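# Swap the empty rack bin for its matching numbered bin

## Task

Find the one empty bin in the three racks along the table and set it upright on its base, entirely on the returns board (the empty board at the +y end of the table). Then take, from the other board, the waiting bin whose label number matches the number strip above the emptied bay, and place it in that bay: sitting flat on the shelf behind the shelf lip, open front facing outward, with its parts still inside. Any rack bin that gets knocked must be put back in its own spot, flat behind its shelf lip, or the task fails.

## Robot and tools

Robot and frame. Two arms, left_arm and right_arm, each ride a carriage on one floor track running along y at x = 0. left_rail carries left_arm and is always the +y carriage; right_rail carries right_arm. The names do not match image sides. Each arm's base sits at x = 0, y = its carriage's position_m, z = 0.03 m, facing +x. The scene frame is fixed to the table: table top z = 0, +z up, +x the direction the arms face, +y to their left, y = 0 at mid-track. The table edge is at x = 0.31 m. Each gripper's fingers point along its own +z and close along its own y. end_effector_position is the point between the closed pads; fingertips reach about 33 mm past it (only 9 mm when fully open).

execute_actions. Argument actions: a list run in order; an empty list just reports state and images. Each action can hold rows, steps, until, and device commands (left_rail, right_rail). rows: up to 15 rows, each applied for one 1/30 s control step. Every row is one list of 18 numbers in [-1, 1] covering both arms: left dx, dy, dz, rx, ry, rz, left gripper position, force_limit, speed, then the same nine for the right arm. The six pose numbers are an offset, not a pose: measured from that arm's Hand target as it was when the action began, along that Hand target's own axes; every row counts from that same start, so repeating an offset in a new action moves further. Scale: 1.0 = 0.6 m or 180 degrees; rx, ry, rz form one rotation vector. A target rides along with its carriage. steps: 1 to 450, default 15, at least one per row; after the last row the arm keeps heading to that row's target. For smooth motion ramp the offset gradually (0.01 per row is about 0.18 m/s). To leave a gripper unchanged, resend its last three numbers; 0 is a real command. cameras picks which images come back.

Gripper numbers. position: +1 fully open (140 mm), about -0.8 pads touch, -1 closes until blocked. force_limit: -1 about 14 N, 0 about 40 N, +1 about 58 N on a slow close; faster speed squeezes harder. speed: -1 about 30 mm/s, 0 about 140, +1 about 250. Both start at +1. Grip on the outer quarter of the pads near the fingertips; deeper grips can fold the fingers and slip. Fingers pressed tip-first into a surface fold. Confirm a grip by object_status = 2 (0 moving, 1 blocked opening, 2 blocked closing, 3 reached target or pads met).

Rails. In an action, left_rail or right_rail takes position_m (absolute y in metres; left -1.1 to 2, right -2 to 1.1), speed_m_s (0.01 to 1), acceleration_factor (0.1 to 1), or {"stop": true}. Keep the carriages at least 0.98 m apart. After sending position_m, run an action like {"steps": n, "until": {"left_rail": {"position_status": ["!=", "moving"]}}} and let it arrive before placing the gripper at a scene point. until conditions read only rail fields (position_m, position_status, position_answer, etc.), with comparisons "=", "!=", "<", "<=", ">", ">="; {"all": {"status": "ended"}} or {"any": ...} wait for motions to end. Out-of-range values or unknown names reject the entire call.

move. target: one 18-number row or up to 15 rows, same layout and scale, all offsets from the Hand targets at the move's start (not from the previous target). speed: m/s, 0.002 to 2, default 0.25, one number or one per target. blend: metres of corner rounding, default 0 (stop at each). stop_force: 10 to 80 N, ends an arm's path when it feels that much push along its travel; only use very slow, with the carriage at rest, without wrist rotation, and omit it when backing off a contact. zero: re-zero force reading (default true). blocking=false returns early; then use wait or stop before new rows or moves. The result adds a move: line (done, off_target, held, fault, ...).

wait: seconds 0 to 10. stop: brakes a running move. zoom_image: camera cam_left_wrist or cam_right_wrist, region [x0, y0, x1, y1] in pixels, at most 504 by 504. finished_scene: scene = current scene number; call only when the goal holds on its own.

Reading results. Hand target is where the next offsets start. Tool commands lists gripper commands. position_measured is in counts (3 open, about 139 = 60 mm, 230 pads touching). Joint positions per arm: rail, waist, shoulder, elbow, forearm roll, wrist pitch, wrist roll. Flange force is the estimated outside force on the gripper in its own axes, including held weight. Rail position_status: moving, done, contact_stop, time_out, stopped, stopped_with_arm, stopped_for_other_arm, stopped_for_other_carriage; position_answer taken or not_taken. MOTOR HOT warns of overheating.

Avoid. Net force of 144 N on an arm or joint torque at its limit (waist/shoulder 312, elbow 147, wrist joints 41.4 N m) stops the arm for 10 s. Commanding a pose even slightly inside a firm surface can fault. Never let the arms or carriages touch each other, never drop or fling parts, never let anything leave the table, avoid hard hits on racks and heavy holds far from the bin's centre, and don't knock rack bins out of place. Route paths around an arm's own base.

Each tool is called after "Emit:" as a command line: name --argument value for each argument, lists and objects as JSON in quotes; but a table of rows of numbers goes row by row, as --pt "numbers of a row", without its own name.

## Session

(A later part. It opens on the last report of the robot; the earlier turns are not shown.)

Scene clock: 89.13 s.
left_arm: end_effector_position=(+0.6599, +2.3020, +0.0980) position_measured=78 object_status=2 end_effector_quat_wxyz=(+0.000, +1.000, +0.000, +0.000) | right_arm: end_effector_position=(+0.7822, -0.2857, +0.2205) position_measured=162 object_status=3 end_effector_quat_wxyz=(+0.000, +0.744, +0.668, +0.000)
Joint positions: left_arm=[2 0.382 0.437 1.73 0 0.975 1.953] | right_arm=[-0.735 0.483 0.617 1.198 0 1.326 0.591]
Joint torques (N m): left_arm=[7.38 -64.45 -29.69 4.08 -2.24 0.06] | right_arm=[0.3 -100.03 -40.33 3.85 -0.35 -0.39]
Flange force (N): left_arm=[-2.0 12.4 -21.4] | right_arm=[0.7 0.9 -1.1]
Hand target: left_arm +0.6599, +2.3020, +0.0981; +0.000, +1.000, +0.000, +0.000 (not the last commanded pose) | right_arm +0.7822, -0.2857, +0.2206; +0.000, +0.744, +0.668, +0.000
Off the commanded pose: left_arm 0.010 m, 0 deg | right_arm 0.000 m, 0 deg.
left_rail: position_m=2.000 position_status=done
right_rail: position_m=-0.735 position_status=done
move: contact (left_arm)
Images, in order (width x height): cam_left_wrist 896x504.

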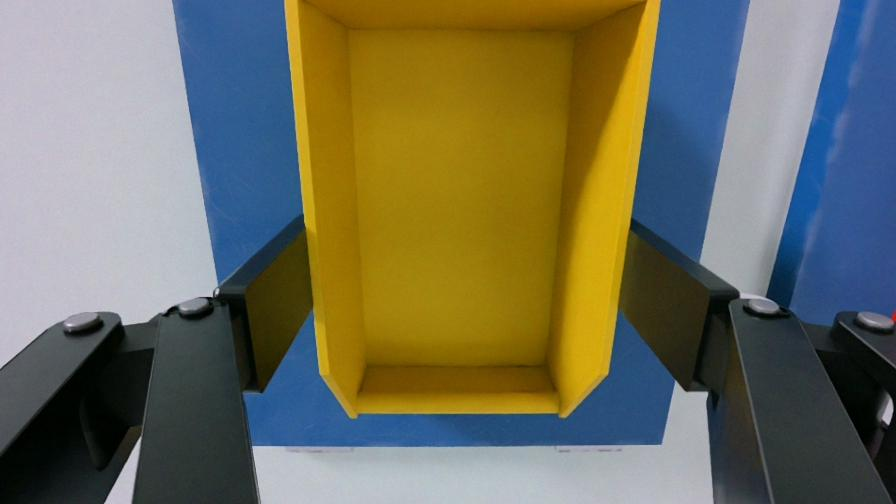

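Emit:
move --target '[0,0,-0.0033,0,0,0,-1,0,-1,-0.1183,-0.0033,0.256,0,0,0,-0.26,0.5,-0.7]' --speed 0.15 --cameras '["cam_right_wrist"]'

Emit:
execute_actions --actions '[{"rows":[[0,0,0,0,0,0,0.68,0,-1,0,0,0,0,0,0,-1,0.5,-1]],"steps":50}]'

Scene clock: 91.47 s.
left_arm: end_effector_position=(+0.6599, +2.3020, +0.1000) position_measured=78 object_status=2 end_effector_quat_wxyz=(+0.000, +1.000, +0.000, +0.000) | right_arm: end_effector_position=(+0.7727, -0.3561, +0.0669) position_measured=162 object_status=3 end_effector_quat_wxyz=(+0.000, +0.744, +0.668, +0.000)
Joint positions: left_arm=[2 0.382 0.435 1.728 0 0.978 1.953] | right_arm=[-0.735 0.416 0.648 1.442 0 1.051 0.524]
Joint torques (N m): left_arm=[4.01 -81.15 -35.69 3.14 0.02 -0.05] | right_arm=[0.19 -98.06 -36.21 3.32 -0.33 -0.39]
Flange force (N): left_arm=[3.8 4.5 2.2] | right_arm=[0.2 0.0 -0.7]
Hand target: left_arm +0.6599, +2.3020, +0.1000; +0.000, +1.000, +0.000, +0.000 | right_arm +0.7727, -0.3561, +0.0669; +0.000, +0.744, +0.668, +0.000
Off the commanded pose: left_arm 0.000 m, 0 deg | right_arm 0.000 m, 0 deg.
left_rail: position_m=2.000 position_status=done
right_rail: position_m=-0.735 position_status=done
move: done
Images, in order (width x height): cam_right_wrist 896x504.

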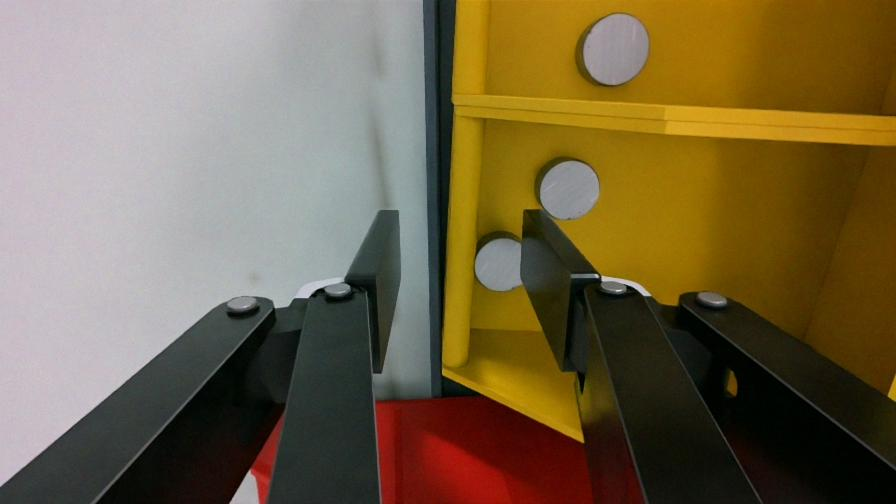

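Scene clock: 93.33 s.
left_arm: end_effector_position=(+0.6599, +2.3020, +0.1001) position_measured=44 object_status=3 end_effector_quat_wxyz=(+0.000, +1.000, +0.000, +0.000) | right_arm: end_effector_position=(+0.7727, -0.3561, +0.0669) position_measured=219 object_status=2 end_effector_quat_wxyz=(+0.000, +0.744, +0.668, +0.000)
Joint positions: left_arm=[2 0.382 0.435 1.728 0 0.978 1.953] | right_arm=[-0.735 0.416 0.648 1.442 0 1.051 0.524]
Joint torques (N m): left_arm=[4.12 -79.98 -35.06 3.07 -0.03 -0.06] | right_arm=[1.63 -91.26 -33.38 3.88 -0.97 -0.43]
Flange force (N): left_arm=[3.7 4.5 0.4] | right_arm=[-2.1 -0.7 -9.1]
Hand target: left_arm +0.6599, +2.3020, +0.1000; +0.000, +1.000, +0.000, +0.000 | right_arm +0.7727, -0.3561, +0.0669; +0.000, +0.744, +0.668, +0.000
Off the commanded pose: left_arm 0.000 m, 0 deg | right_arm 0.000 m, 0 deg.
left_rail: position_m=2.000 position_status=done
right_rail: position_m=-0.735 position_status=done

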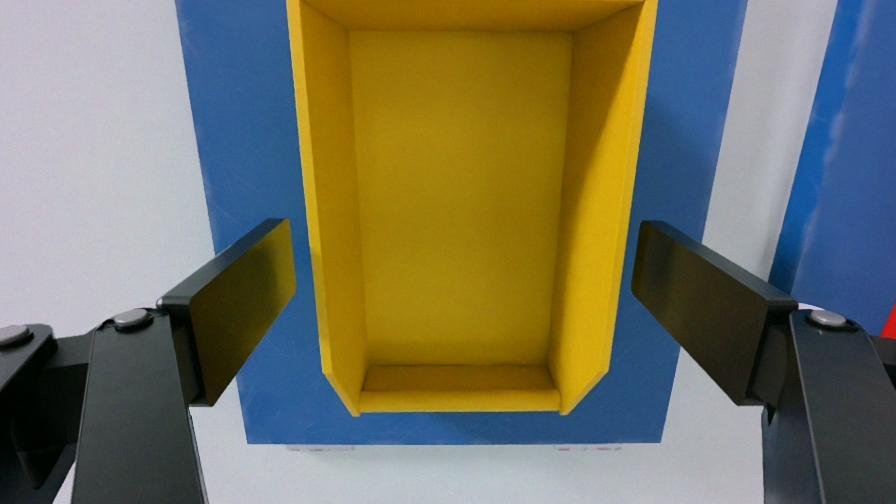

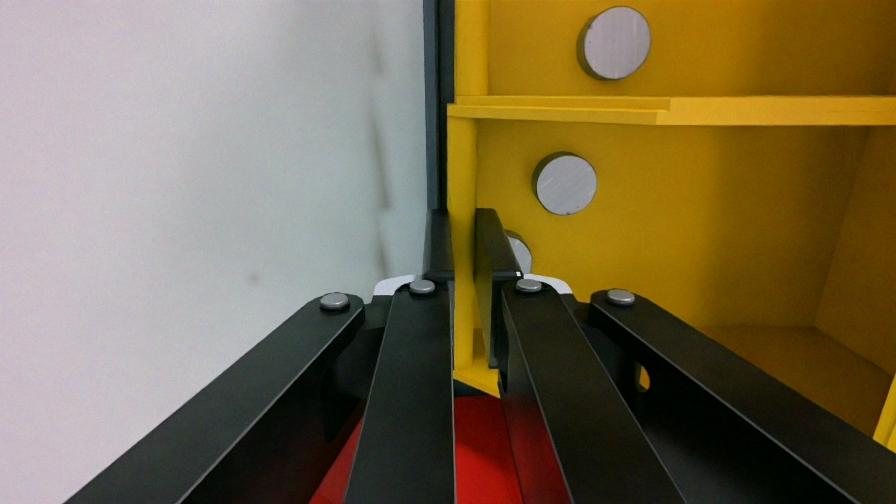

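Emit:
move --pt "0 0 -0.4 0 0 0 0.68 0 -1 -0.0325 0.004 0 0 0 0 -1 0.5 -1" --speed 0.08

Scene clock: 98.47 s.
left_arm: end_effector_position=(+0.6599, +2.3020, +0.3401) position_measured=44 object_status=3 end_effector_quat_wxyz=(+0.000, +1.000, +0.000, +0.000) | right_arm: end_effector_position=(+0.7730, -0.3757, +0.0669) position_measured=219 object_status=2 end_effector_quat_wxyz=(+0.000, +0.744, +0.668, +0.000)
Joint positions: left_arm=[2 0.382 0.287 1.471 0 1.383 1.953] | right_arm=[-0.735 0.395 0.637 1.462 0 1.042 0.503]
Joint torques (N m): left_arm=[3.9 -71.6 -41.45 3.74 -0.03 -0.07] | right_arm=[-2.08 -93.23 -33.46 2.75 0.09 -0.38]
Flange force (N): left_arm=[3.2 4.1 -0.4] | right_arm=[3.0 -0.5 -4.8]
Hand target: left_arm +0.6599, +2.3020, +0.3400; +0.000, +1.000, +0.000, +0.000 | right_arm +0.7730, -0.3757, +0.0669; +0.000, +0.744, +0.668, +0.000
Off the commanded pose: left_arm 0.000 m, 0 deg | right_arm 0.000 m, 0 deg.
left_rail: position_m=2.000 position_status=done
right_rail: position_m=-0.735 position_status=done
move: done

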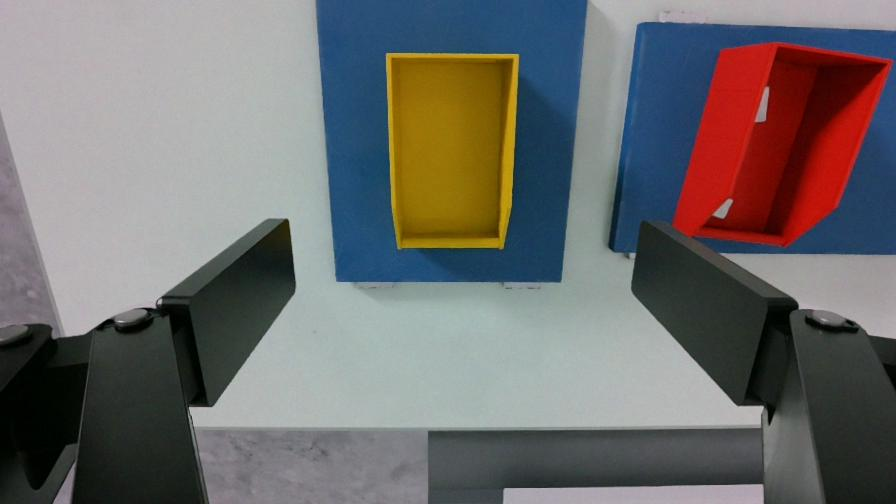

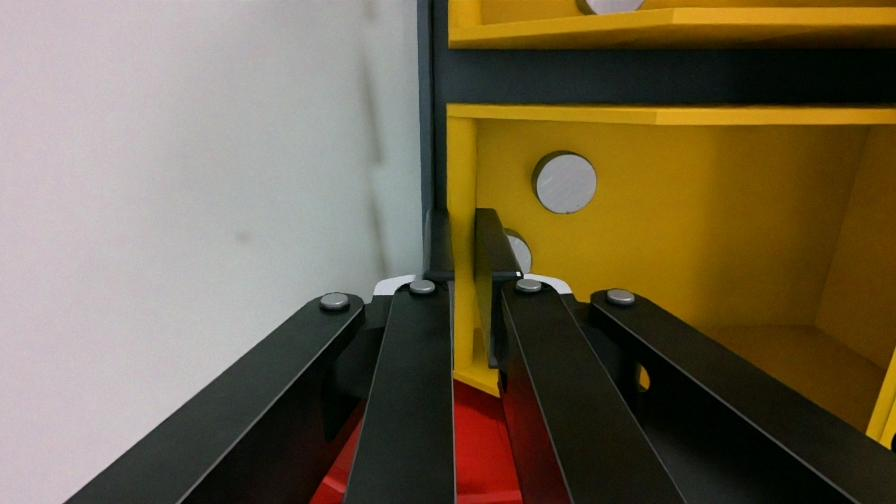

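Emit:
move --pt "0 0 0 0 0 0 0.68 0 -1 0 0 0 0 0 0 -0.26 0.5 -1" --pt "0 0 0 0 0 0 0.68 0 -1 0 0 -0.25 0 0 0 -0.26 0.5 -1" --speed 0.1 --cameras '["cam_right_wrist"]'

Emit:
zoom_image --camera "cam_right_wrist" --region '[350, 0, 800, 300]'

Scene clock: 102.13 s.
left_arm: end_effector_position=(+0.6599, +2.3020, +0.3400) position_measured=44 object_status=3 end_effector_quat_wxyz=(+0.000, +1.000, +0.000, +0.000) | right_arm: end_effector_position=(+0.7728, -0.3757, +0.2170) position_measured=162 object_status=3 end_effector_quat_wxyz=(+0.000, +0.744, +0.668, +0.000)
Joint positions: left_arm=[2 0.382 0.287 1.471 0 1.383 1.953] | right_arm=[-0.735 0.395 0.537 1.334 0 1.269 0.503]
Joint torques (N m): left_arm=[4.31 -71.63 -41.4 3.75 0.01 -0.07] | right_arm=[0.36 -92.63 -39.76 3.72 -0.29 -0.47]
Flange force (N): left_arm=[3.6 4.7 -0.3] | right_arm=[0.6 0.8 -1.0]
Hand target: left_arm +0.6599, +2.3020, +0.3400; +0.000, +1.000, +0.000, +0.000 | right_arm +0.7729, -0.3757, +0.2169; +0.000, +0.744, +0.668, +0.000
Off the commanded pose: left_arm 0.000 m, 0 deg | right_arm 0.000 m, 0 deg.
left_rail: position_m=2.000 position_status=done
right_rail: position_m=-0.735 position_status=done
move: done
Images, in order (width x height): cam_right_wrist 896x504.

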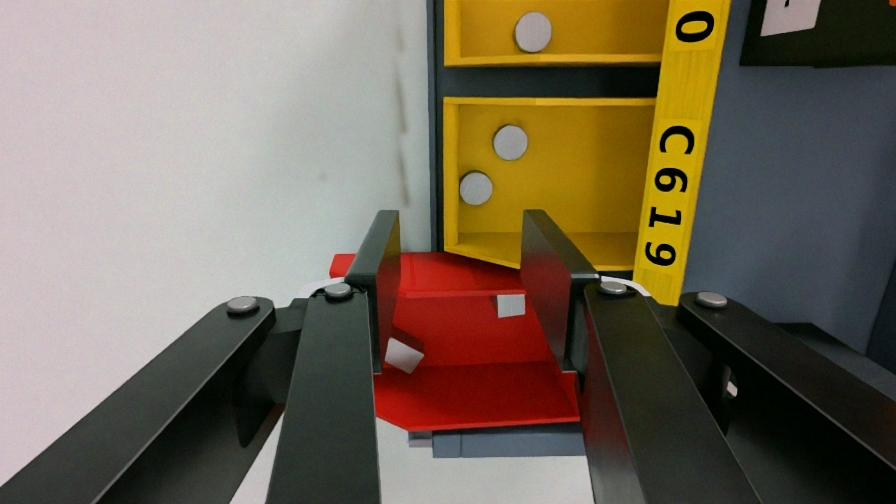

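Scaled by 1.120 from the camera's 896x504 image, which has a finer 1280x720 frame.

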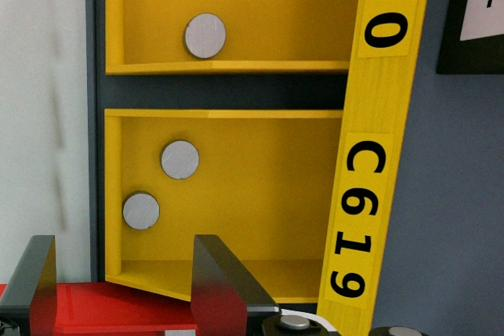

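Emit:
move --target '[0,0,0,0,0,0,0.68,0,-1,0.19,0,0.1,0,0,0,-0.26,0.5,-1]' --speed 0.12 --cameras '["cam_right_wrist"]'

Emit:
zoom_image --camera "cam_right_wrist" --region '[350, 0, 750, 300]'

Scene clock: 104.07 s.
left_arm: end_effector_position=(+0.6599, +2.3020, +0.3400) position_measured=44 object_status=3 end_effector_quat_wxyz=(+0.000, +1.000, +0.000, +0.000) | right_arm: end_effector_position=(+0.7853, -0.2623, +0.1570) position_measured=162 object_status=3 end_effector_quat_wxyz=(+0.000, +0.744, +0.668, +0.000)
Joint positions: left_arm=[2 0.382 0.287 1.471 0 1.383 1.953] | right_arm=[-0.735 0.504 0.672 1.224 0 1.245 0.613]
Joint torques (N m): left_arm=[4.14 -71.44 -41.41 3.77 0 -0.06] | right_arm=[0.22 -104 -39.37 3.65 -0.27 -0.39]
Flange force (N): left_arm=[3.3 4.7 -0.4] | right_arm=[1.1 1.2 -1.2]
Hand target: left_arm +0.6599, +2.3020, +0.3400; +0.000, +1.000, +0.000, +0.000 | right_arm +0.7852, -0.2623, +0.1570; +0.000, +0.744, +0.668, +0.000
Off the commanded pose: left_arm 0.000 m, 0 deg | right_arm 0.000 m, 0 deg.
left_rail: position_m=2.000 position_status=done
right_rail: position_m=-0.735 position_status=done
move: done
Images, in order (width x height): cam_right_wrist 896x504.

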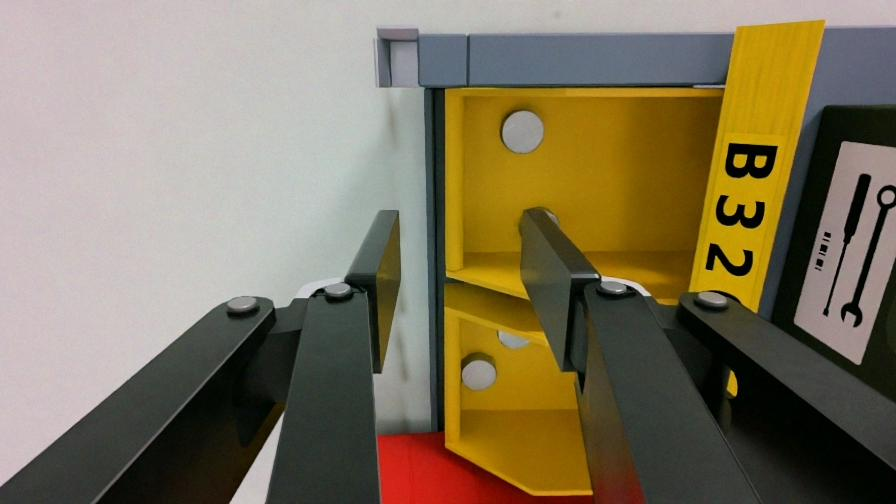

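Scaled by 1.260 from the camera's 896x504 image, which has a finer 1280x720 frame.

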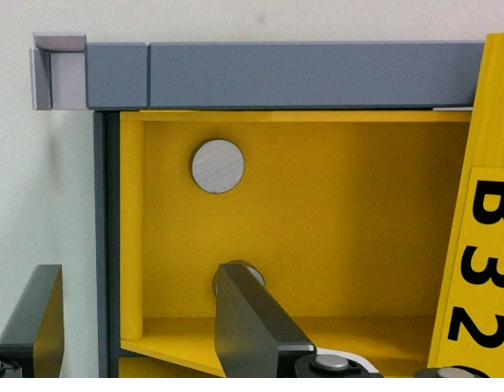

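Emit:
move --pt "0 0 0 0 0 0 0.68 0 -1 0.005 0 0.15 0 0 0 -0.26 0.5 -1" --pt "0 0 0 0 0 0 0.68 0 -1 0.005 0 0.15 0 0 0 -1 0.5 -1" --pt "0 0 0 0 0 0 0.68 0 -1 -0.0125 0.001 0.15 0 0 0 -1 0.5 -1" --speed '[0.08,0.05,0.02]' --cameras '["cam_right_wrist"]'

Scene clock: 108.37 s.
left_arm: end_effector_position=(+0.6599, +2.3020, +0.3400) position_measured=44 object_status=3 end_effector_quat_wxyz=(+0.000, +1.000, +0.000, +0.000) | right_arm: end_effector_position=(+0.7851, -0.2699, +0.0669) position_measured=219 object_status=2 end_effector_quat_wxyz=(+0.000, +0.744, +0.668, +0.000)
Joint positions: left_arm=[2 0.382 0.287 1.471 0 1.383 1.953] | right_arm=[-0.735 0.497 0.724 1.306 0 1.111 0.605]
Joint torques (N m): left_arm=[3.85 -71.66 -41.46 3.72 -0.01 -0.09] | right_arm=[-3.74 -98.93 -32.57 2.25 0.49 -0.35]
Flange force (N): left_arm=[3.4 4.2 -0.3] | right_arm=[5.4 -0.2 -7.9]
Hand target: left_arm +0.6599, +2.3020, +0.3400; +0.000, +1.000, +0.000, +0.000 | right_arm +0.7851, -0.2699, +0.0670; +0.000, +0.744, +0.668, +0.000
Off the commanded pose: left_arm 0.000 m, 0 deg | right_arm 0.000 m, 0 deg.
left_rail: position_m=2.000 position_status=done
right_rail: position_m=-0.735 position_status=done
move: done
Images, in order (width x height): cam_right_wrist 896x504.

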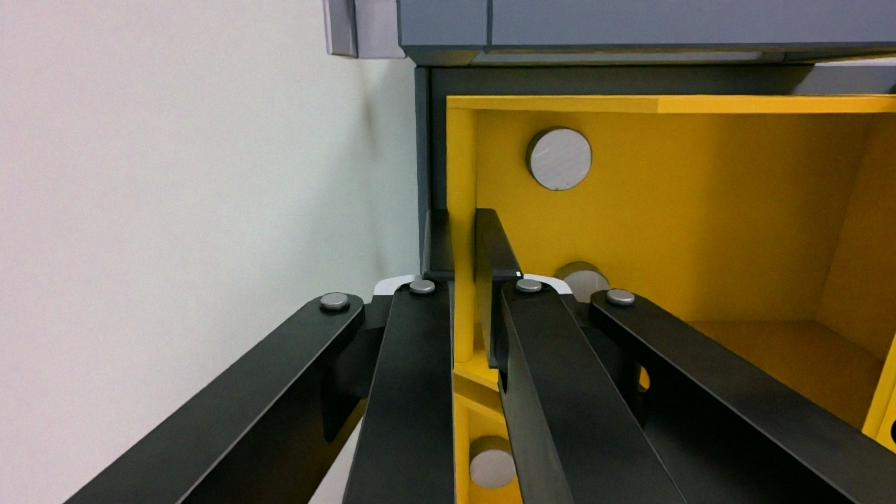

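Emit:
move --pt "0 0 0 0 0 0 0.68 0 -1 0 0 0 0 0 0 -0.26 0.5 -1" --pt "0 0 0 0 0 0 0.68 0 -1 0 0 -0.17 0 0 0 -0.26 0.5 -1" --pt "0 0 0 0 0 0 0.68 0 -1 -0.36 -0.1022 -0.17 0.0444 0 0 -0.26 0.5 -1" --speed '[0.1,0.1,0.12]' --blend '[0,0.02,0]' --cameras '["cam_right_wrist"]'

Emit:
zoom_image --camera "cam_right_wrist" --region '[350, 0, 750, 450]'

Scene clock: 113.50 s.
left_arm: end_effector_position=(+0.6599, +2.3020, +0.3400) position_measured=44 object_status=3 end_effector_quat_wxyz=(+0.000, +1.000, +0.000, +0.000) | right_arm: end_effector_position=(+0.7007, -0.4781, +0.1689) position_measured=162 object_status=3 end_effector_quat_wxyz=(-0.052, +0.743, +0.666, -0.046)
Joint positions: left_arm=[2 0.382 0.287 1.471 0 1.383 1.953] | right_arm=[-0.735 0.282 0.47 1.539 0.055 1.262 0.37]
Joint torques (N m): left_arm=[3.94 -71.52 -41.35 3.76 -0.01 -0.05] | right_arm=[-0.11 -84.05 -37.57 3.66 0.02 -0.45]
Flange force (N): left_arm=[3.5 4.5 -0.5] | right_arm=[0.8 0.1 -0.8]
Hand target: left_arm +0.6599, +2.3020, +0.3400; +0.000, +1.000, +0.000, +0.000 | right_arm +0.7007, -0.4781, +0.1689; -0.052, +0.743, +0.666, -0.046
Off the commanded pose: left_arm 0.000 m, 0 deg | right_arm 0.000 m, 0 deg.
left_rail: position_m=2.000 position_status=done
right_rail: position_m=-0.735 position_status=done
move: done
Images, in order (width x height): cam_right_wrist 896x504.

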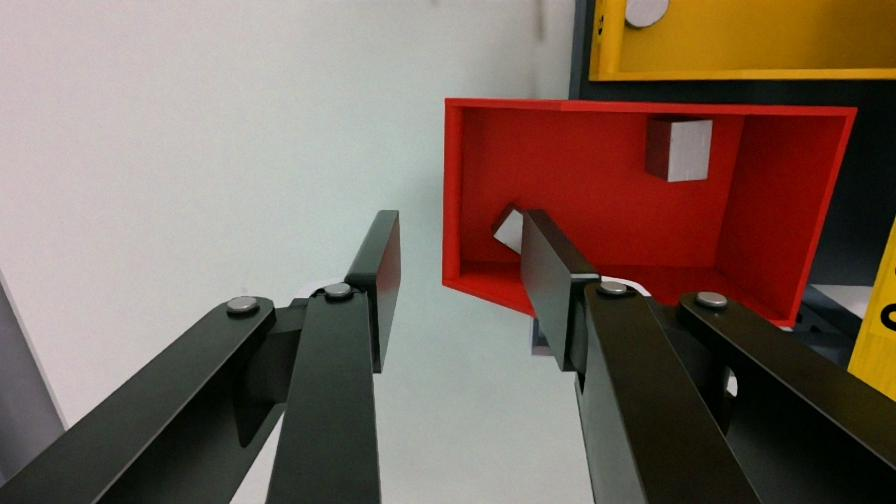

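Scaled by 1.120 from the camera's 896x504 image, which has a finer 1280x720 frame.

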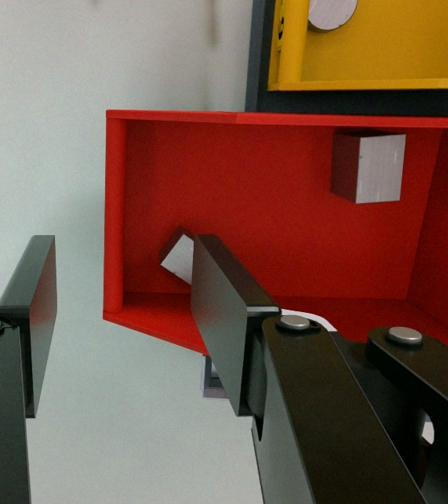

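Emit:
move --pt "0 0 0 0 0 0 0.68 0 -1 0 0 0 0 0 0 -0.42 0.5 -1" --pt "0 0 0 0 0 0 0.68 0 -1 0.03 0.0003 0.08 0.0028 0 0 -0.42 0.5 -1" --pt "0 0 0 0 0 0 0.68 0 -1 0.03 0.0003 0.138 0.0028 0 0 -0.42 0.5 -1" --speed '[0.1,0.1,0.04]' --blend '[0,0.01,0]' --cameras '["cam_right_wrist"]'

Emit:
zoom_image --camera "cam_right_wrist" --region '[350, 50, 750, 450]'

Scene clock: 119.03 s.
left_arm: end_effector_position=(+0.6599, +2.3020, +0.3400) position_measured=44 object_status=3 end_effector_quat_wxyz=(+0.000, +1.000, +0.000, +0.000) | right_arm: end_effector_position=(+0.6915, -0.4589, +0.0869) position_measured=182 object_status=3 end_effector_quat_wxyz=(-0.055, +0.742, +0.666, -0.049)
Joint positions: left_arm=[2 0.382 0.287 1.471 0 1.383 1.953] | right_arm=[-0.735 0.307 0.534 1.604 0.066 1.14 0.384]
Joint torques (N m): left_arm=[4.19 -71.81 -41.47 3.77 -0.01 -0.06] | right_arm=[0.54 -87.31 -34.92 3.36 0.07 -0.41]
Flange force (N): left_arm=[3.7 4.6 -0.3] | right_arm=[0.1 0.4 -0.9]
Hand target: left_arm +0.6599, +2.3020, +0.3400; +0.000, +1.000, +0.000, +0.000 | right_arm +0.6914, -0.4589, +0.0868; -0.055, +0.742, +0.666, -0.049
Off the commanded pose: left_arm 0.000 m, 0 deg | right_arm 0.000 m, 0 deg.
left_rail: position_m=2.000 position_status=done
right_rail: position_m=-0.735 position_status=done
move: done
Images, in order (width x height): cam_right_wrist 896x504.

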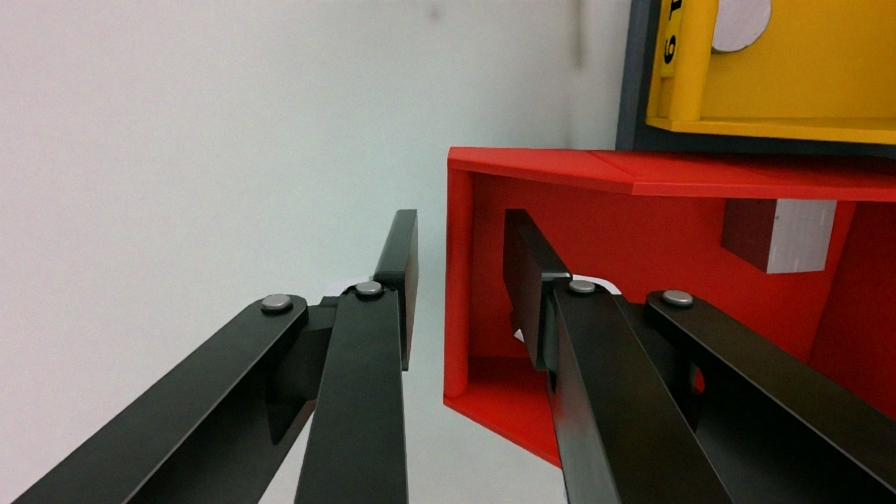

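Scaled by 1.260 from the camera's 896x504 image, which has a finer 1280x720 frame.

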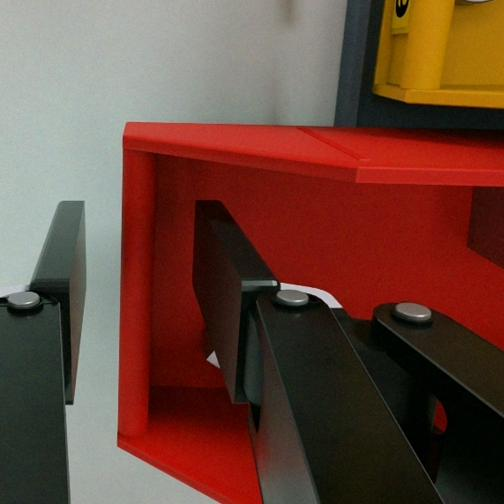

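Emit:
move --pt "0 0 0 0 0 0 0.68 0 -1 0 0 0 0 0 0 -1 0.5 -1" --pt "0 0 0 0 0 0 0.68 0 -1 0 0 -0.004 0 0 0 -1 0.5 -1" --speed 0.02 --cameras '["cam_right_wrist"]'

Emit:
zoom_image --camera "cam_right_wrist" --region '[350, 50, 750, 450]'

Scene clock: 123.37 s.
left_arm: end_effector_position=(+0.6599, +2.3020, +0.3400) position_measured=44 object_status=3 end_effector_quat_wxyz=(+0.000, +1.000, +0.000, +0.000) | right_arm: end_effector_position=(+0.6918, -0.4589, +0.0892) position_measured=219 object_status=2 end_effector_quat_wxyz=(-0.055, +0.742, +0.666, -0.049)
Joint positions: left_arm=[2 0.382 0.287 1.471 0 1.383 1.953] | right_arm=[-0.735 0.307 0.533 1.601 0.065 1.144 0.384]
Joint torques (N m): left_arm=[3.98 -71.81 -41.19 3.79 0.01 -0.09] | right_arm=[0.54 -88.99 -36.11 3.5 0.14 -0.46]
Flange force (N): left_arm=[4.1 4.0 -0.8] | right_arm=[0.1 0.7 1.4]
Hand target: left_arm +0.6599, +2.3020, +0.3400; +0.000, +1.000, +0.000, +0.000 | right_arm +0.6918, -0.4589, +0.0892; -0.055, +0.742, +0.666, -0.049
Off the commanded pose: left_arm 0.000 m, 0 deg | right_arm 0.000 m, 0 deg.
left_rail: position_m=2.000 position_status=done
right_rail: position_m=-0.735 position_status=done
move: done
Images, in order (width x height): cam_right_wrist 896x504.

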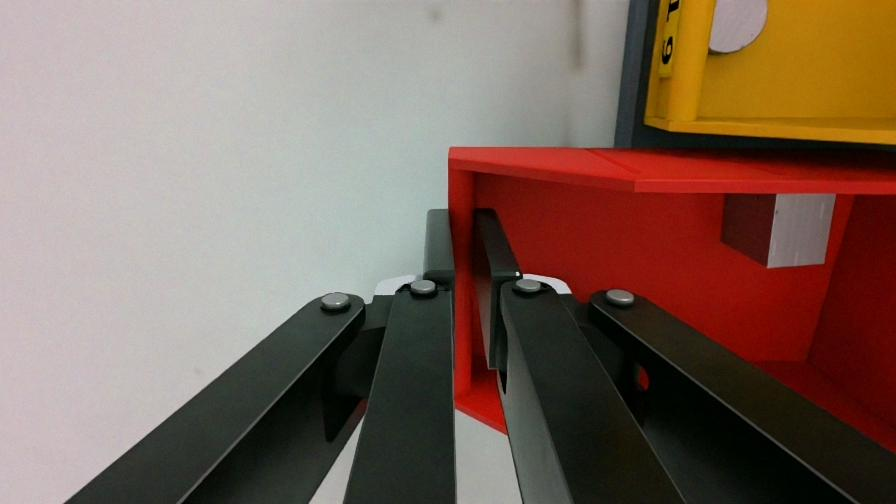

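Scaled by 1.260 from the camera's 896x504 image, which has a finer 1280x720 frame.

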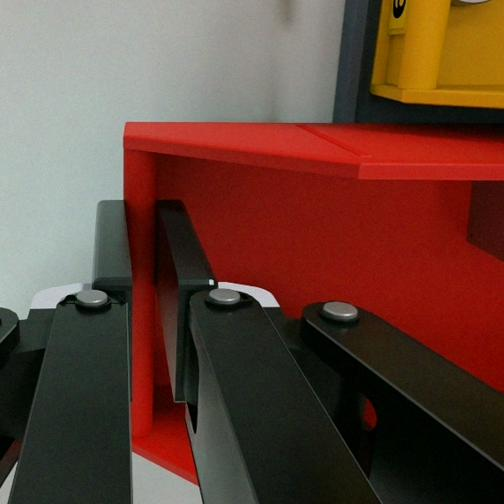

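Emit:
move --target '[0,0,0,0,0,0,0.68,0,-1,0,0.1304,-0.0082,-0.0122,0,0,-1,0.5,-1]' --speed 0.04 --cameras '["cam_right_wrist"]'

Scene clock: 125.97 s.
left_arm: end_effector_position=(+0.6599, +2.3020, +0.3400) position_measured=44 object_status=3 end_effector_quat_wxyz=(+0.000, +1.000, +0.000, +0.000) | right_arm: end_effector_position=(+0.7694, -0.4674, +0.0826) position_measured=219 object_status=2 end_effector_quat_wxyz=(-0.041, +0.743, +0.667, -0.036)
Joint positions: left_arm=[2 0.382 0.287 1.471 0 1.383 1.953] | right_arm=[-0.735 0.276 0.619 1.465 0.045 1.159 0.364]
Joint torques (N m): left_arm=[4.2 -71.71 -41.33 3.75 0.01 -0.04] | right_arm=[-0.19 -96.99 -37.34 3.34 -0.35 -0.44]
Flange force (N): left_arm=[4.0 4.6 -0.6] | right_arm=[0.6 -0.5 0.9]
Hand target: left_arm +0.6599, +2.3020, +0.3400; +0.000, +1.000, +0.000, +0.000 | right_arm +0.7695, -0.4674, +0.0826; -0.041, +0.743, +0.667, -0.036
Off the commanded pose: left_arm 0.000 m, 0 deg | right_arm 0.000 m, 0 deg.
left_rail: position_m=2.000 position_status=done
right_rail: position_m=-0.735 position_status=done
move: done
Images, in order (width x height): cam_right_wrist 896x504.

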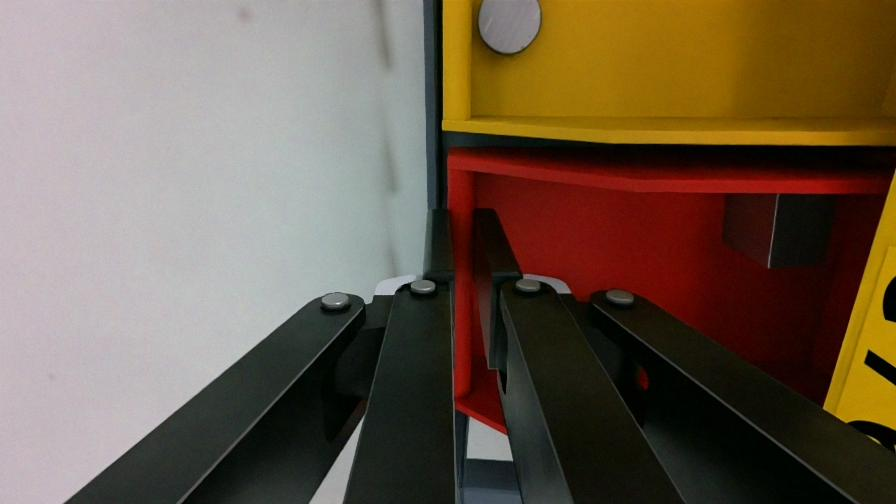

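Emit:
move --target '[0,0,0,0,0,0,0.68,0,-1,0,-0.0069,0.0286,-0.035,0,0,-1,0.5,-1]' --speed 0.02 --cameras '["cam_right_wrist"]'

Emit:
move --target '[0,0,0,0,0,0,0.68,0,-1,0,0,0.008,0,0,0,-1,0.5,-1]' --speed 0.01 --stop_force 10 --cameras '["cam_right_wrist"]'

Scene clock: 129.43 s.
left_arm: end_effector_position=(+0.6599, +2.3020, +0.3400) position_measured=44 object_status=3 end_effector_quat_wxyz=(+0.000, +1.000, +0.000, +0.000) | right_arm: end_effector_position=(+0.7635, -0.4667, +0.0660) position_measured=219 object_status=2 end_effector_quat_wxyz=(+0.000, +0.744, +0.668, +0.000)
Joint positions: left_arm=[2 0.382 0.287 1.471 0 1.383 1.953] | right_arm=[-0.735 0.295 0.578 1.566 0 0.997 0.404]
Joint torques (N m): left_arm=[3.97 -71.69 -41.32 3.72 0 -0.05] | right_arm=[4 -55.34 -8.96 4.43 3.47 -0.53]
Flange force (N): left_arm=[3.8 4.3 -0.3] | right_arm=[0.1 10.1 -42.4]
Hand target: left_arm +0.6599, +2.3020, +0.3400; +0.000, +1.000, +0.000, +0.000 | right_arm +0.7635, -0.4667, +0.0660; +0.000, +0.744, +0.668, +0.000
Off the commanded pose: left_arm 0.000 m, 0 deg | right_arm 0.000 m, 0 deg.
left_rail: position_m=2.000 position_status=done
right_rail: position_m=-0.735 position_status=done
move: done
Images, in order (width x height): cam_right_wrist 896x504.

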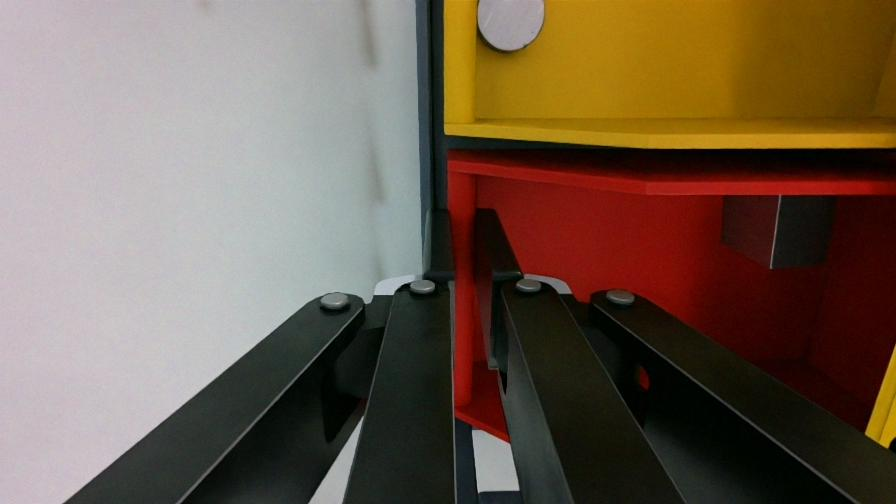

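Scene clock: 130.50 s.
left_arm: end_effector_position=(+0.6599, +2.3020, +0.3400) position_measured=44 object_status=3 end_effector_quat_wxyz=(+0.000, +1.000, +0.000, +0.000) | right_arm: end_effector_position=(+0.7635, -0.4667, +0.0612) position_measured=219 object_status=2 end_effector_quat_wxyz=(+0.000, +0.744, +0.668, +0.000)
Joint positions: left_arm=[2 0.382 0.287 1.471 0 1.383 1.953] | right_arm=[-0.735 0.295 0.582 1.569 0 0.989 0.404]
Joint torques (N m): left_arm=[3.97 -71.64 -41.4 3.78 0 -0.06] | right_arm=[4.19 -52.69 -7.88 4.36 3.12 -0.57]
Flange force (N): left_arm=[3.6 4.4 -0.5] | right_arm=[-0.6 9.0 -46.6]
Hand target: left_arm +0.6599, +2.3020, +0.3400; +0.000, +1.000, +0.000, +0.000 | right_arm +0.7635, -0.4667, +0.0612; +0.000, +0.744, +0.668, +0.000
Off the commanded pose: left_arm 0.000 m, 0 deg | right_arm 0.000 m, 0 deg.
left_rail: position_m=2.000 position_status=done
right_rail: position_m=-0.735 position_status=done
move: done
Images, in order (width x height): cam_right_wrist 896x504.

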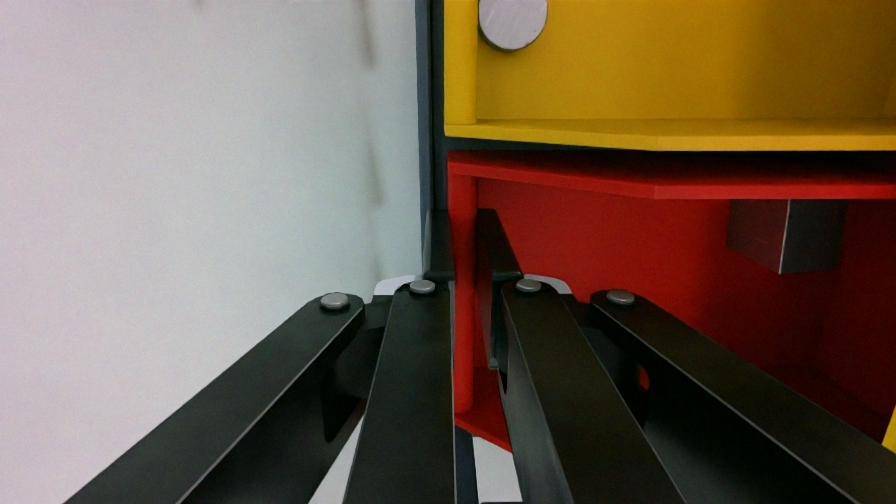

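Emit:
move --target '[0,0,0,0,0,0,0.68,0,-1,0,0,-0.0025,0,0,0,-1,0.5,-1]' --speed 0.01 --cameras '["cam_right_wrist"]'

Emit:
zoom_image --camera "cam_right_wrist" --region '[350, 50, 850, 480]'

Scene clock: 131.60 s.
left_arm: end_effector_position=(+0.6599, +2.3020, +0.3400) position_measured=44 object_status=3 end_effector_quat_wxyz=(+0.000, +1.000, +0.000, +0.000) | right_arm: end_effector_position=(+0.7634, -0.4667, +0.0626) position_measured=219 object_status=2 end_effector_quat_wxyz=(+0.000, +0.744, +0.668, +0.000)
Joint positions: left_arm=[2 0.382 0.287 1.471 0 1.383 1.953] | right_arm=[-0.735 0.295 0.581 1.568 0 0.992 0.404]
Joint torques (N m): left_arm=[3.83 -71.63 -41.4 3.75 0.04 -0.07] | right_arm=[-0.45 -93.32 -35.97 3.01 -0.63 -0.46]
Flange force (N): left_arm=[3.4 4.2 -0.2] | right_arm=[1.5 0.4 1.0]
Hand target: left_arm +0.6599, +2.3020, +0.3400; +0.000, +1.000, +0.000, +0.000 | right_arm +0.7635, -0.4667, +0.0627; +0.000, +0.744, +0.668, +0.000
Off the commanded pose: left_arm 0.000 m, 0 deg | right_arm 0.000 m, 0 deg.
left_rail: position_m=2.000 position_status=done
right_rail: position_m=-0.735 position_status=done
move: done
Images, in order (width x height): cam_right_wrist 896x504.

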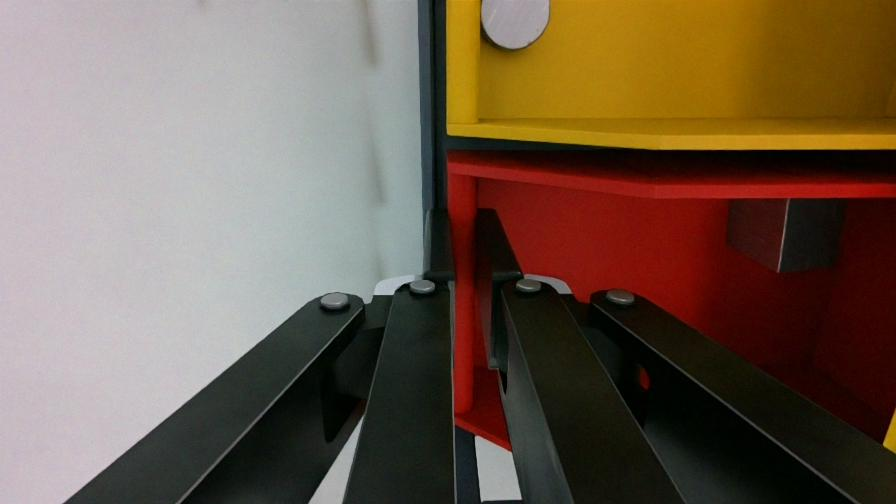

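Scaled by 1.008 from the camera's 896x504 image, which has a finer 1280x720 frame.

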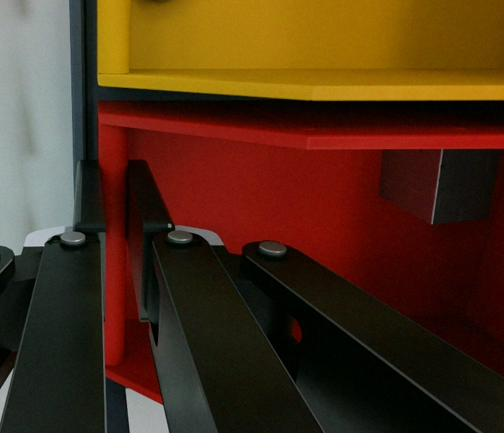

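Emit:
move --pt "0 0 0 0 0 0 0.68 0 -1 0 0 0 0 0 0 -0.46 0.5 -1" --pt "0 0 0 0 0 0 0.68 0 -1 0 0 -0.28 0 0 0 -0.46 0.5 -1" --speed 0.1 --cameras '["cam_right_wrist"]'

Emit:
zoom_image --camera "cam_right_wrist" --region '[350, 50, 850, 480]'

Scene clock: 134.90 s.
left_arm: end_effector_position=(+0.6599, +2.3020, +0.3400) position_measured=44 object_status=3 end_effector_quat_wxyz=(+0.000, +1.000, +0.000, +0.000) | right_arm: end_effector_position=(+0.7634, -0.4667, +0.2307) position_measured=187 object_status=3 end_effector_quat_wxyz=(+0.000, +0.744, +0.668, +0.000)
Joint positions: left_arm=[2 0.382 0.287 1.471 0 1.383 1.953] | right_arm=[-0.735 0.295 0.463 1.424 0 1.253 0.404]
Joint torques (N m): left_arm=[3.77 -71.7 -41.4 3.74 0.01 -0.07] | right_arm=[0.18 -85.54 -39.41 3.65 -0.35 -0.37]
Flange force (N): left_arm=[3.5 4.2 -0.4] | right_arm=[0.6 0.6 -1.4]
Hand target: left_arm +0.6599, +2.3020, +0.3400; +0.000, +1.000, +0.000, +0.000 | right_arm +0.7634, -0.4667, +0.2307; +0.000, +0.744, +0.668, +0.000
Off the commanded pose: left_arm 0.000 m, 0 deg | right_arm 0.000 m, 0 deg.
left_rail: position_m=2.000 position_status=done
right_rail: position_m=-0.735 position_status=done
move: done
Images, in order (width x height): cam_right_wrist 896x504.

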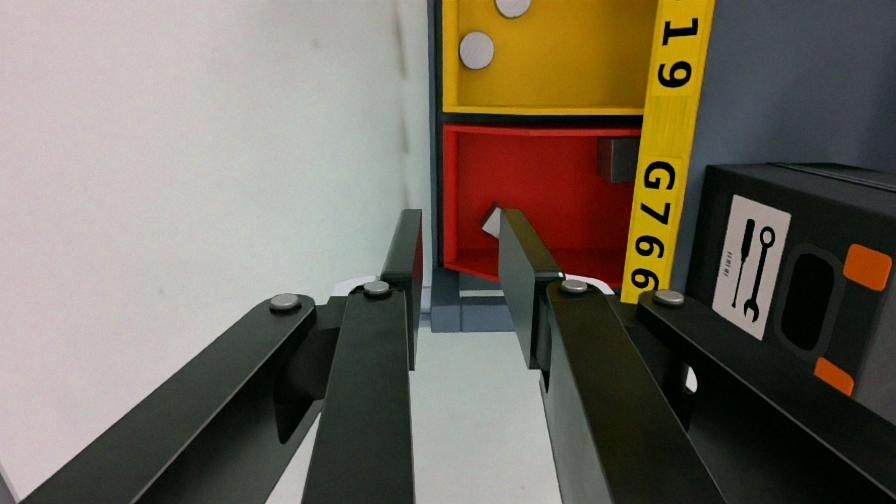

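Scaled by 1.008 from the camera's 896x504 image, which has a finer 1280x720 frame.

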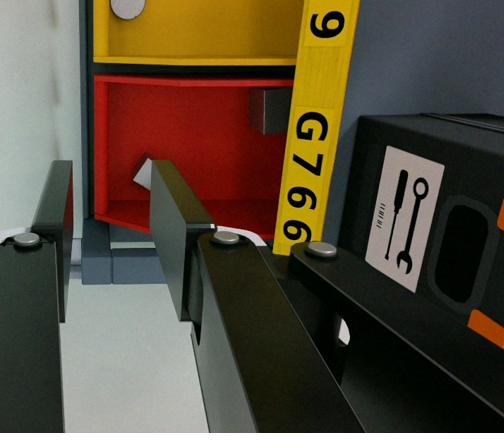

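Emit:
move --target '[0,0,0,0,0,0,0.68,0,-1,0.0073,-0.1909,-0.202,-0.182,0.203,0.44,-0.46,0.5,-1]' --speed 0.4 --cameras '["cam_right_wrist"]'

Emit:
zoom_image --camera "cam_right_wrist" --region '[220, 100, 680, 360]'

Scene clock: 138.67 s.
left_arm: end_effector_position=(+0.6599, +2.3020, +0.3400) position_measured=44 object_status=3 end_effector_quat_wxyz=(+0.000, +1.000, +0.000, +0.000) | right_arm: end_effector_position=(+0.6499, -0.4501, +0.3518) position_measured=187 object_status=3 end_effector_quat_wxyz=(+0.000, +0.924, -0.001, +0.383)
Joint positions: left_arm=[2 0.382 0.287 1.471 0 1.383 1.953] | right_arm=[-0.735 0.534 -0.022 1.989 -0.712 0.584 2.592]
Joint torques (N m): left_arm=[4.29 -71.7 -41.37 3.76 -0.03 -0.04] | right_arm=[0.29 -36.26 -39.16 1.57 -1.39 -0.42]
Flange force (N): left_arm=[4.0 5.0 -0.5] | right_arm=[0.7 0.1 -0.9]
Hand target: left_arm +0.6599, +2.3020, +0.3400; +0.000, +1.000, +0.000, +0.000 | right_arm +0.6499, -0.4500, +0.3518; +0.000, +0.924, -0.001, +0.383
Off the commanded pose: left_arm 0.000 m, 0 deg | right_arm 0.000 m, 0 deg.
left_rail: position_m=2.000 position_status=done
right_rail: position_m=-0.735 position_status=done
move: done
Images, in order (width x height): cam_right_wrist 896x504.

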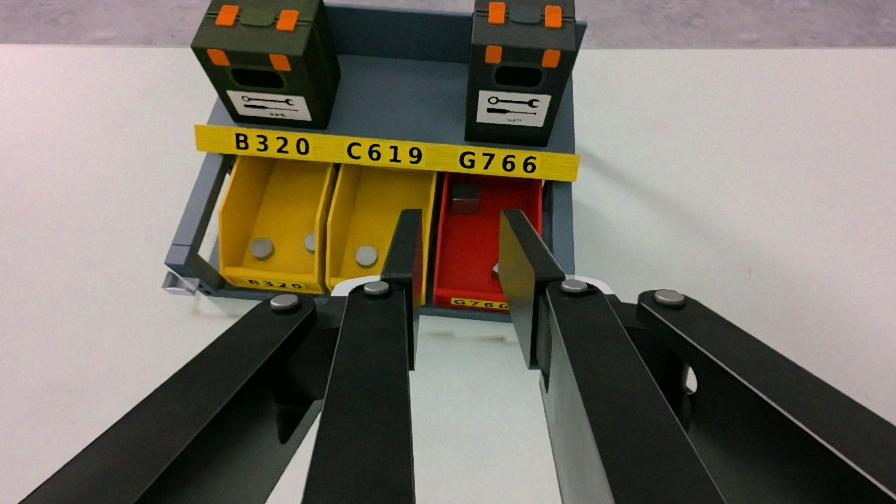

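Scaled by 1.096 from the camera's 896x504 image, which has a finer 1280x720 frame.

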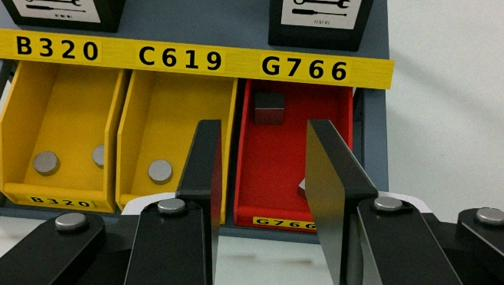

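Emit:
zoom_image --camera "cam_right_wrist" --region '[300, 150, 480, 330]'

Emit:
zoom_image --camera "cam_right_wrist" --region '[190, 130, 370, 310]'

Scaled by 2.800 from the camera's 896x504 image, which has a finer 1280x720 frame.

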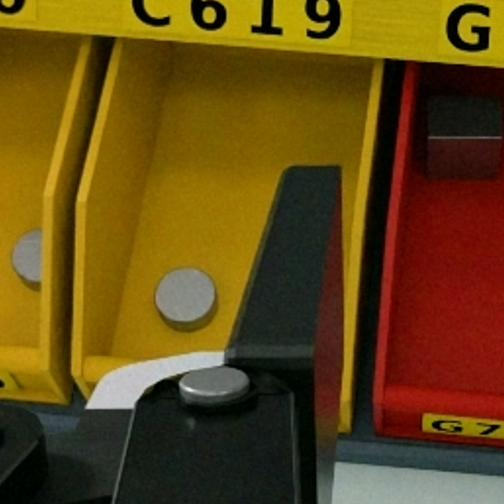

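Scaled by 2.800 from the camera's 896x504 image, which has a finer 1280x720 frame.

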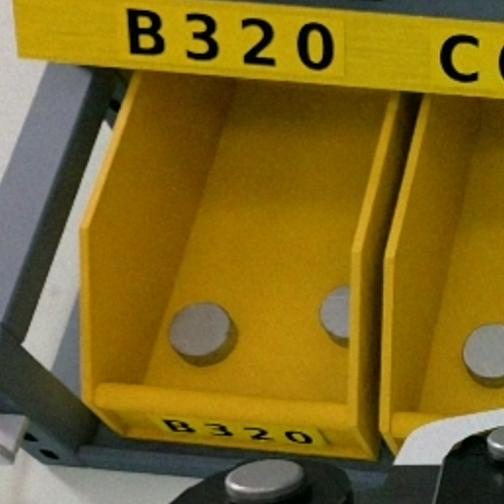

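Emit:
execute_actions --actions '[{"left_rail":{"position_m":0.85},"right_rail":{"position_m":-1.35},"steps":150,"until":{"all":{"status":"ended"}}}]'

Scene clock: 143.27 s.
left_arm: end_effector_position=(+0.6599, +1.1523, +0.3400) position_measured=44 object_status=3 end_effector_quat_wxyz=(+0.000, +1.000, +0.000, +0.000) | right_arm: end_effector_position=(+0.6499, -1.0650, +0.3518) position_measured=187 object_status=3 end_effector_quat_wxyz=(+0.000, +0.924, -0.001, +0.383)
Joint positions: left_arm=[0.85 0.382 0.287 1.471 0 1.383 1.953] | right_arm=[-1.35 0.534 -0.022 1.989 -0.712 0.584 2.592]
Joint torques (N m): left_arm=[3.94 -71.73 -41.26 3.76 0 -0.06] | right_arm=[0.2 -36.38 -38.99 1.63 -1.33 -0.43]
Flange force (N): left_arm=[4.0 4.1 -0.8] | right_arm=[0.9 -0.3 -0.6]
Hand target: left_arm +0.6599, +1.1523, +0.3400; +0.000, +1.000, +0.000, +0.000 | right_arm +0.6499, -1.0650, +0.3518; +0.000, +0.924, -0.001, +0.383
Tool commands: left_gripper/position=+0.68 left_gripper/force_limit=+0.0 left_gripper/speed=-1.0 right_gripper/position=-0.46 right_gripper/force_limit=+0.5 right_gripper/speed=-1.0
Off the commanded pose: left_arm 0.000 m, 0 deg | right_arm 0.000 m, 0 deg.
left_rail: position_m=0.850 position_status=done
right_rail: position_m=-1.350 position_status=done

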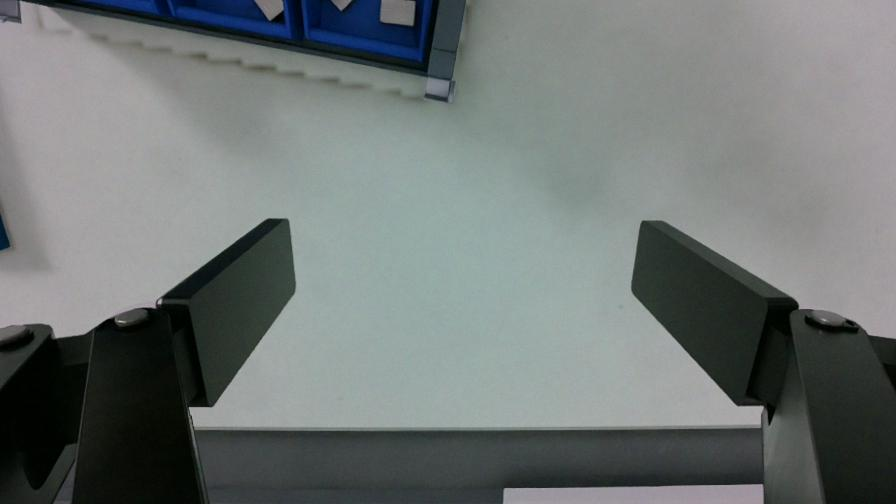

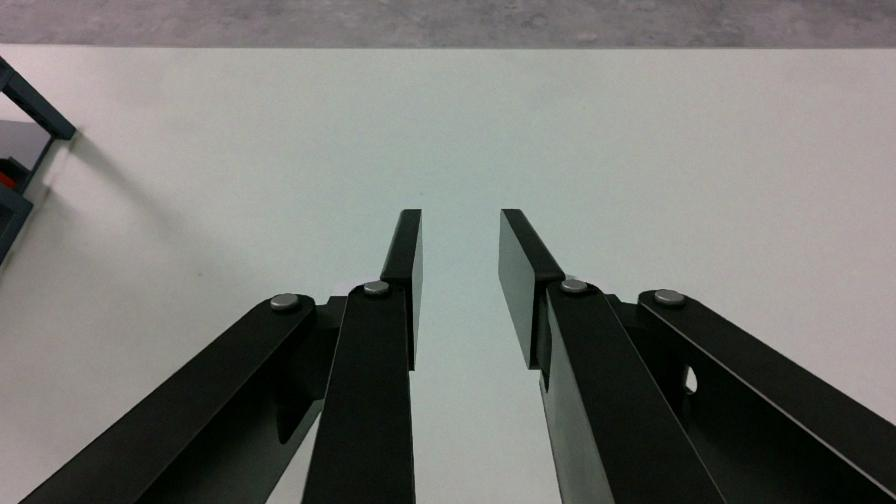

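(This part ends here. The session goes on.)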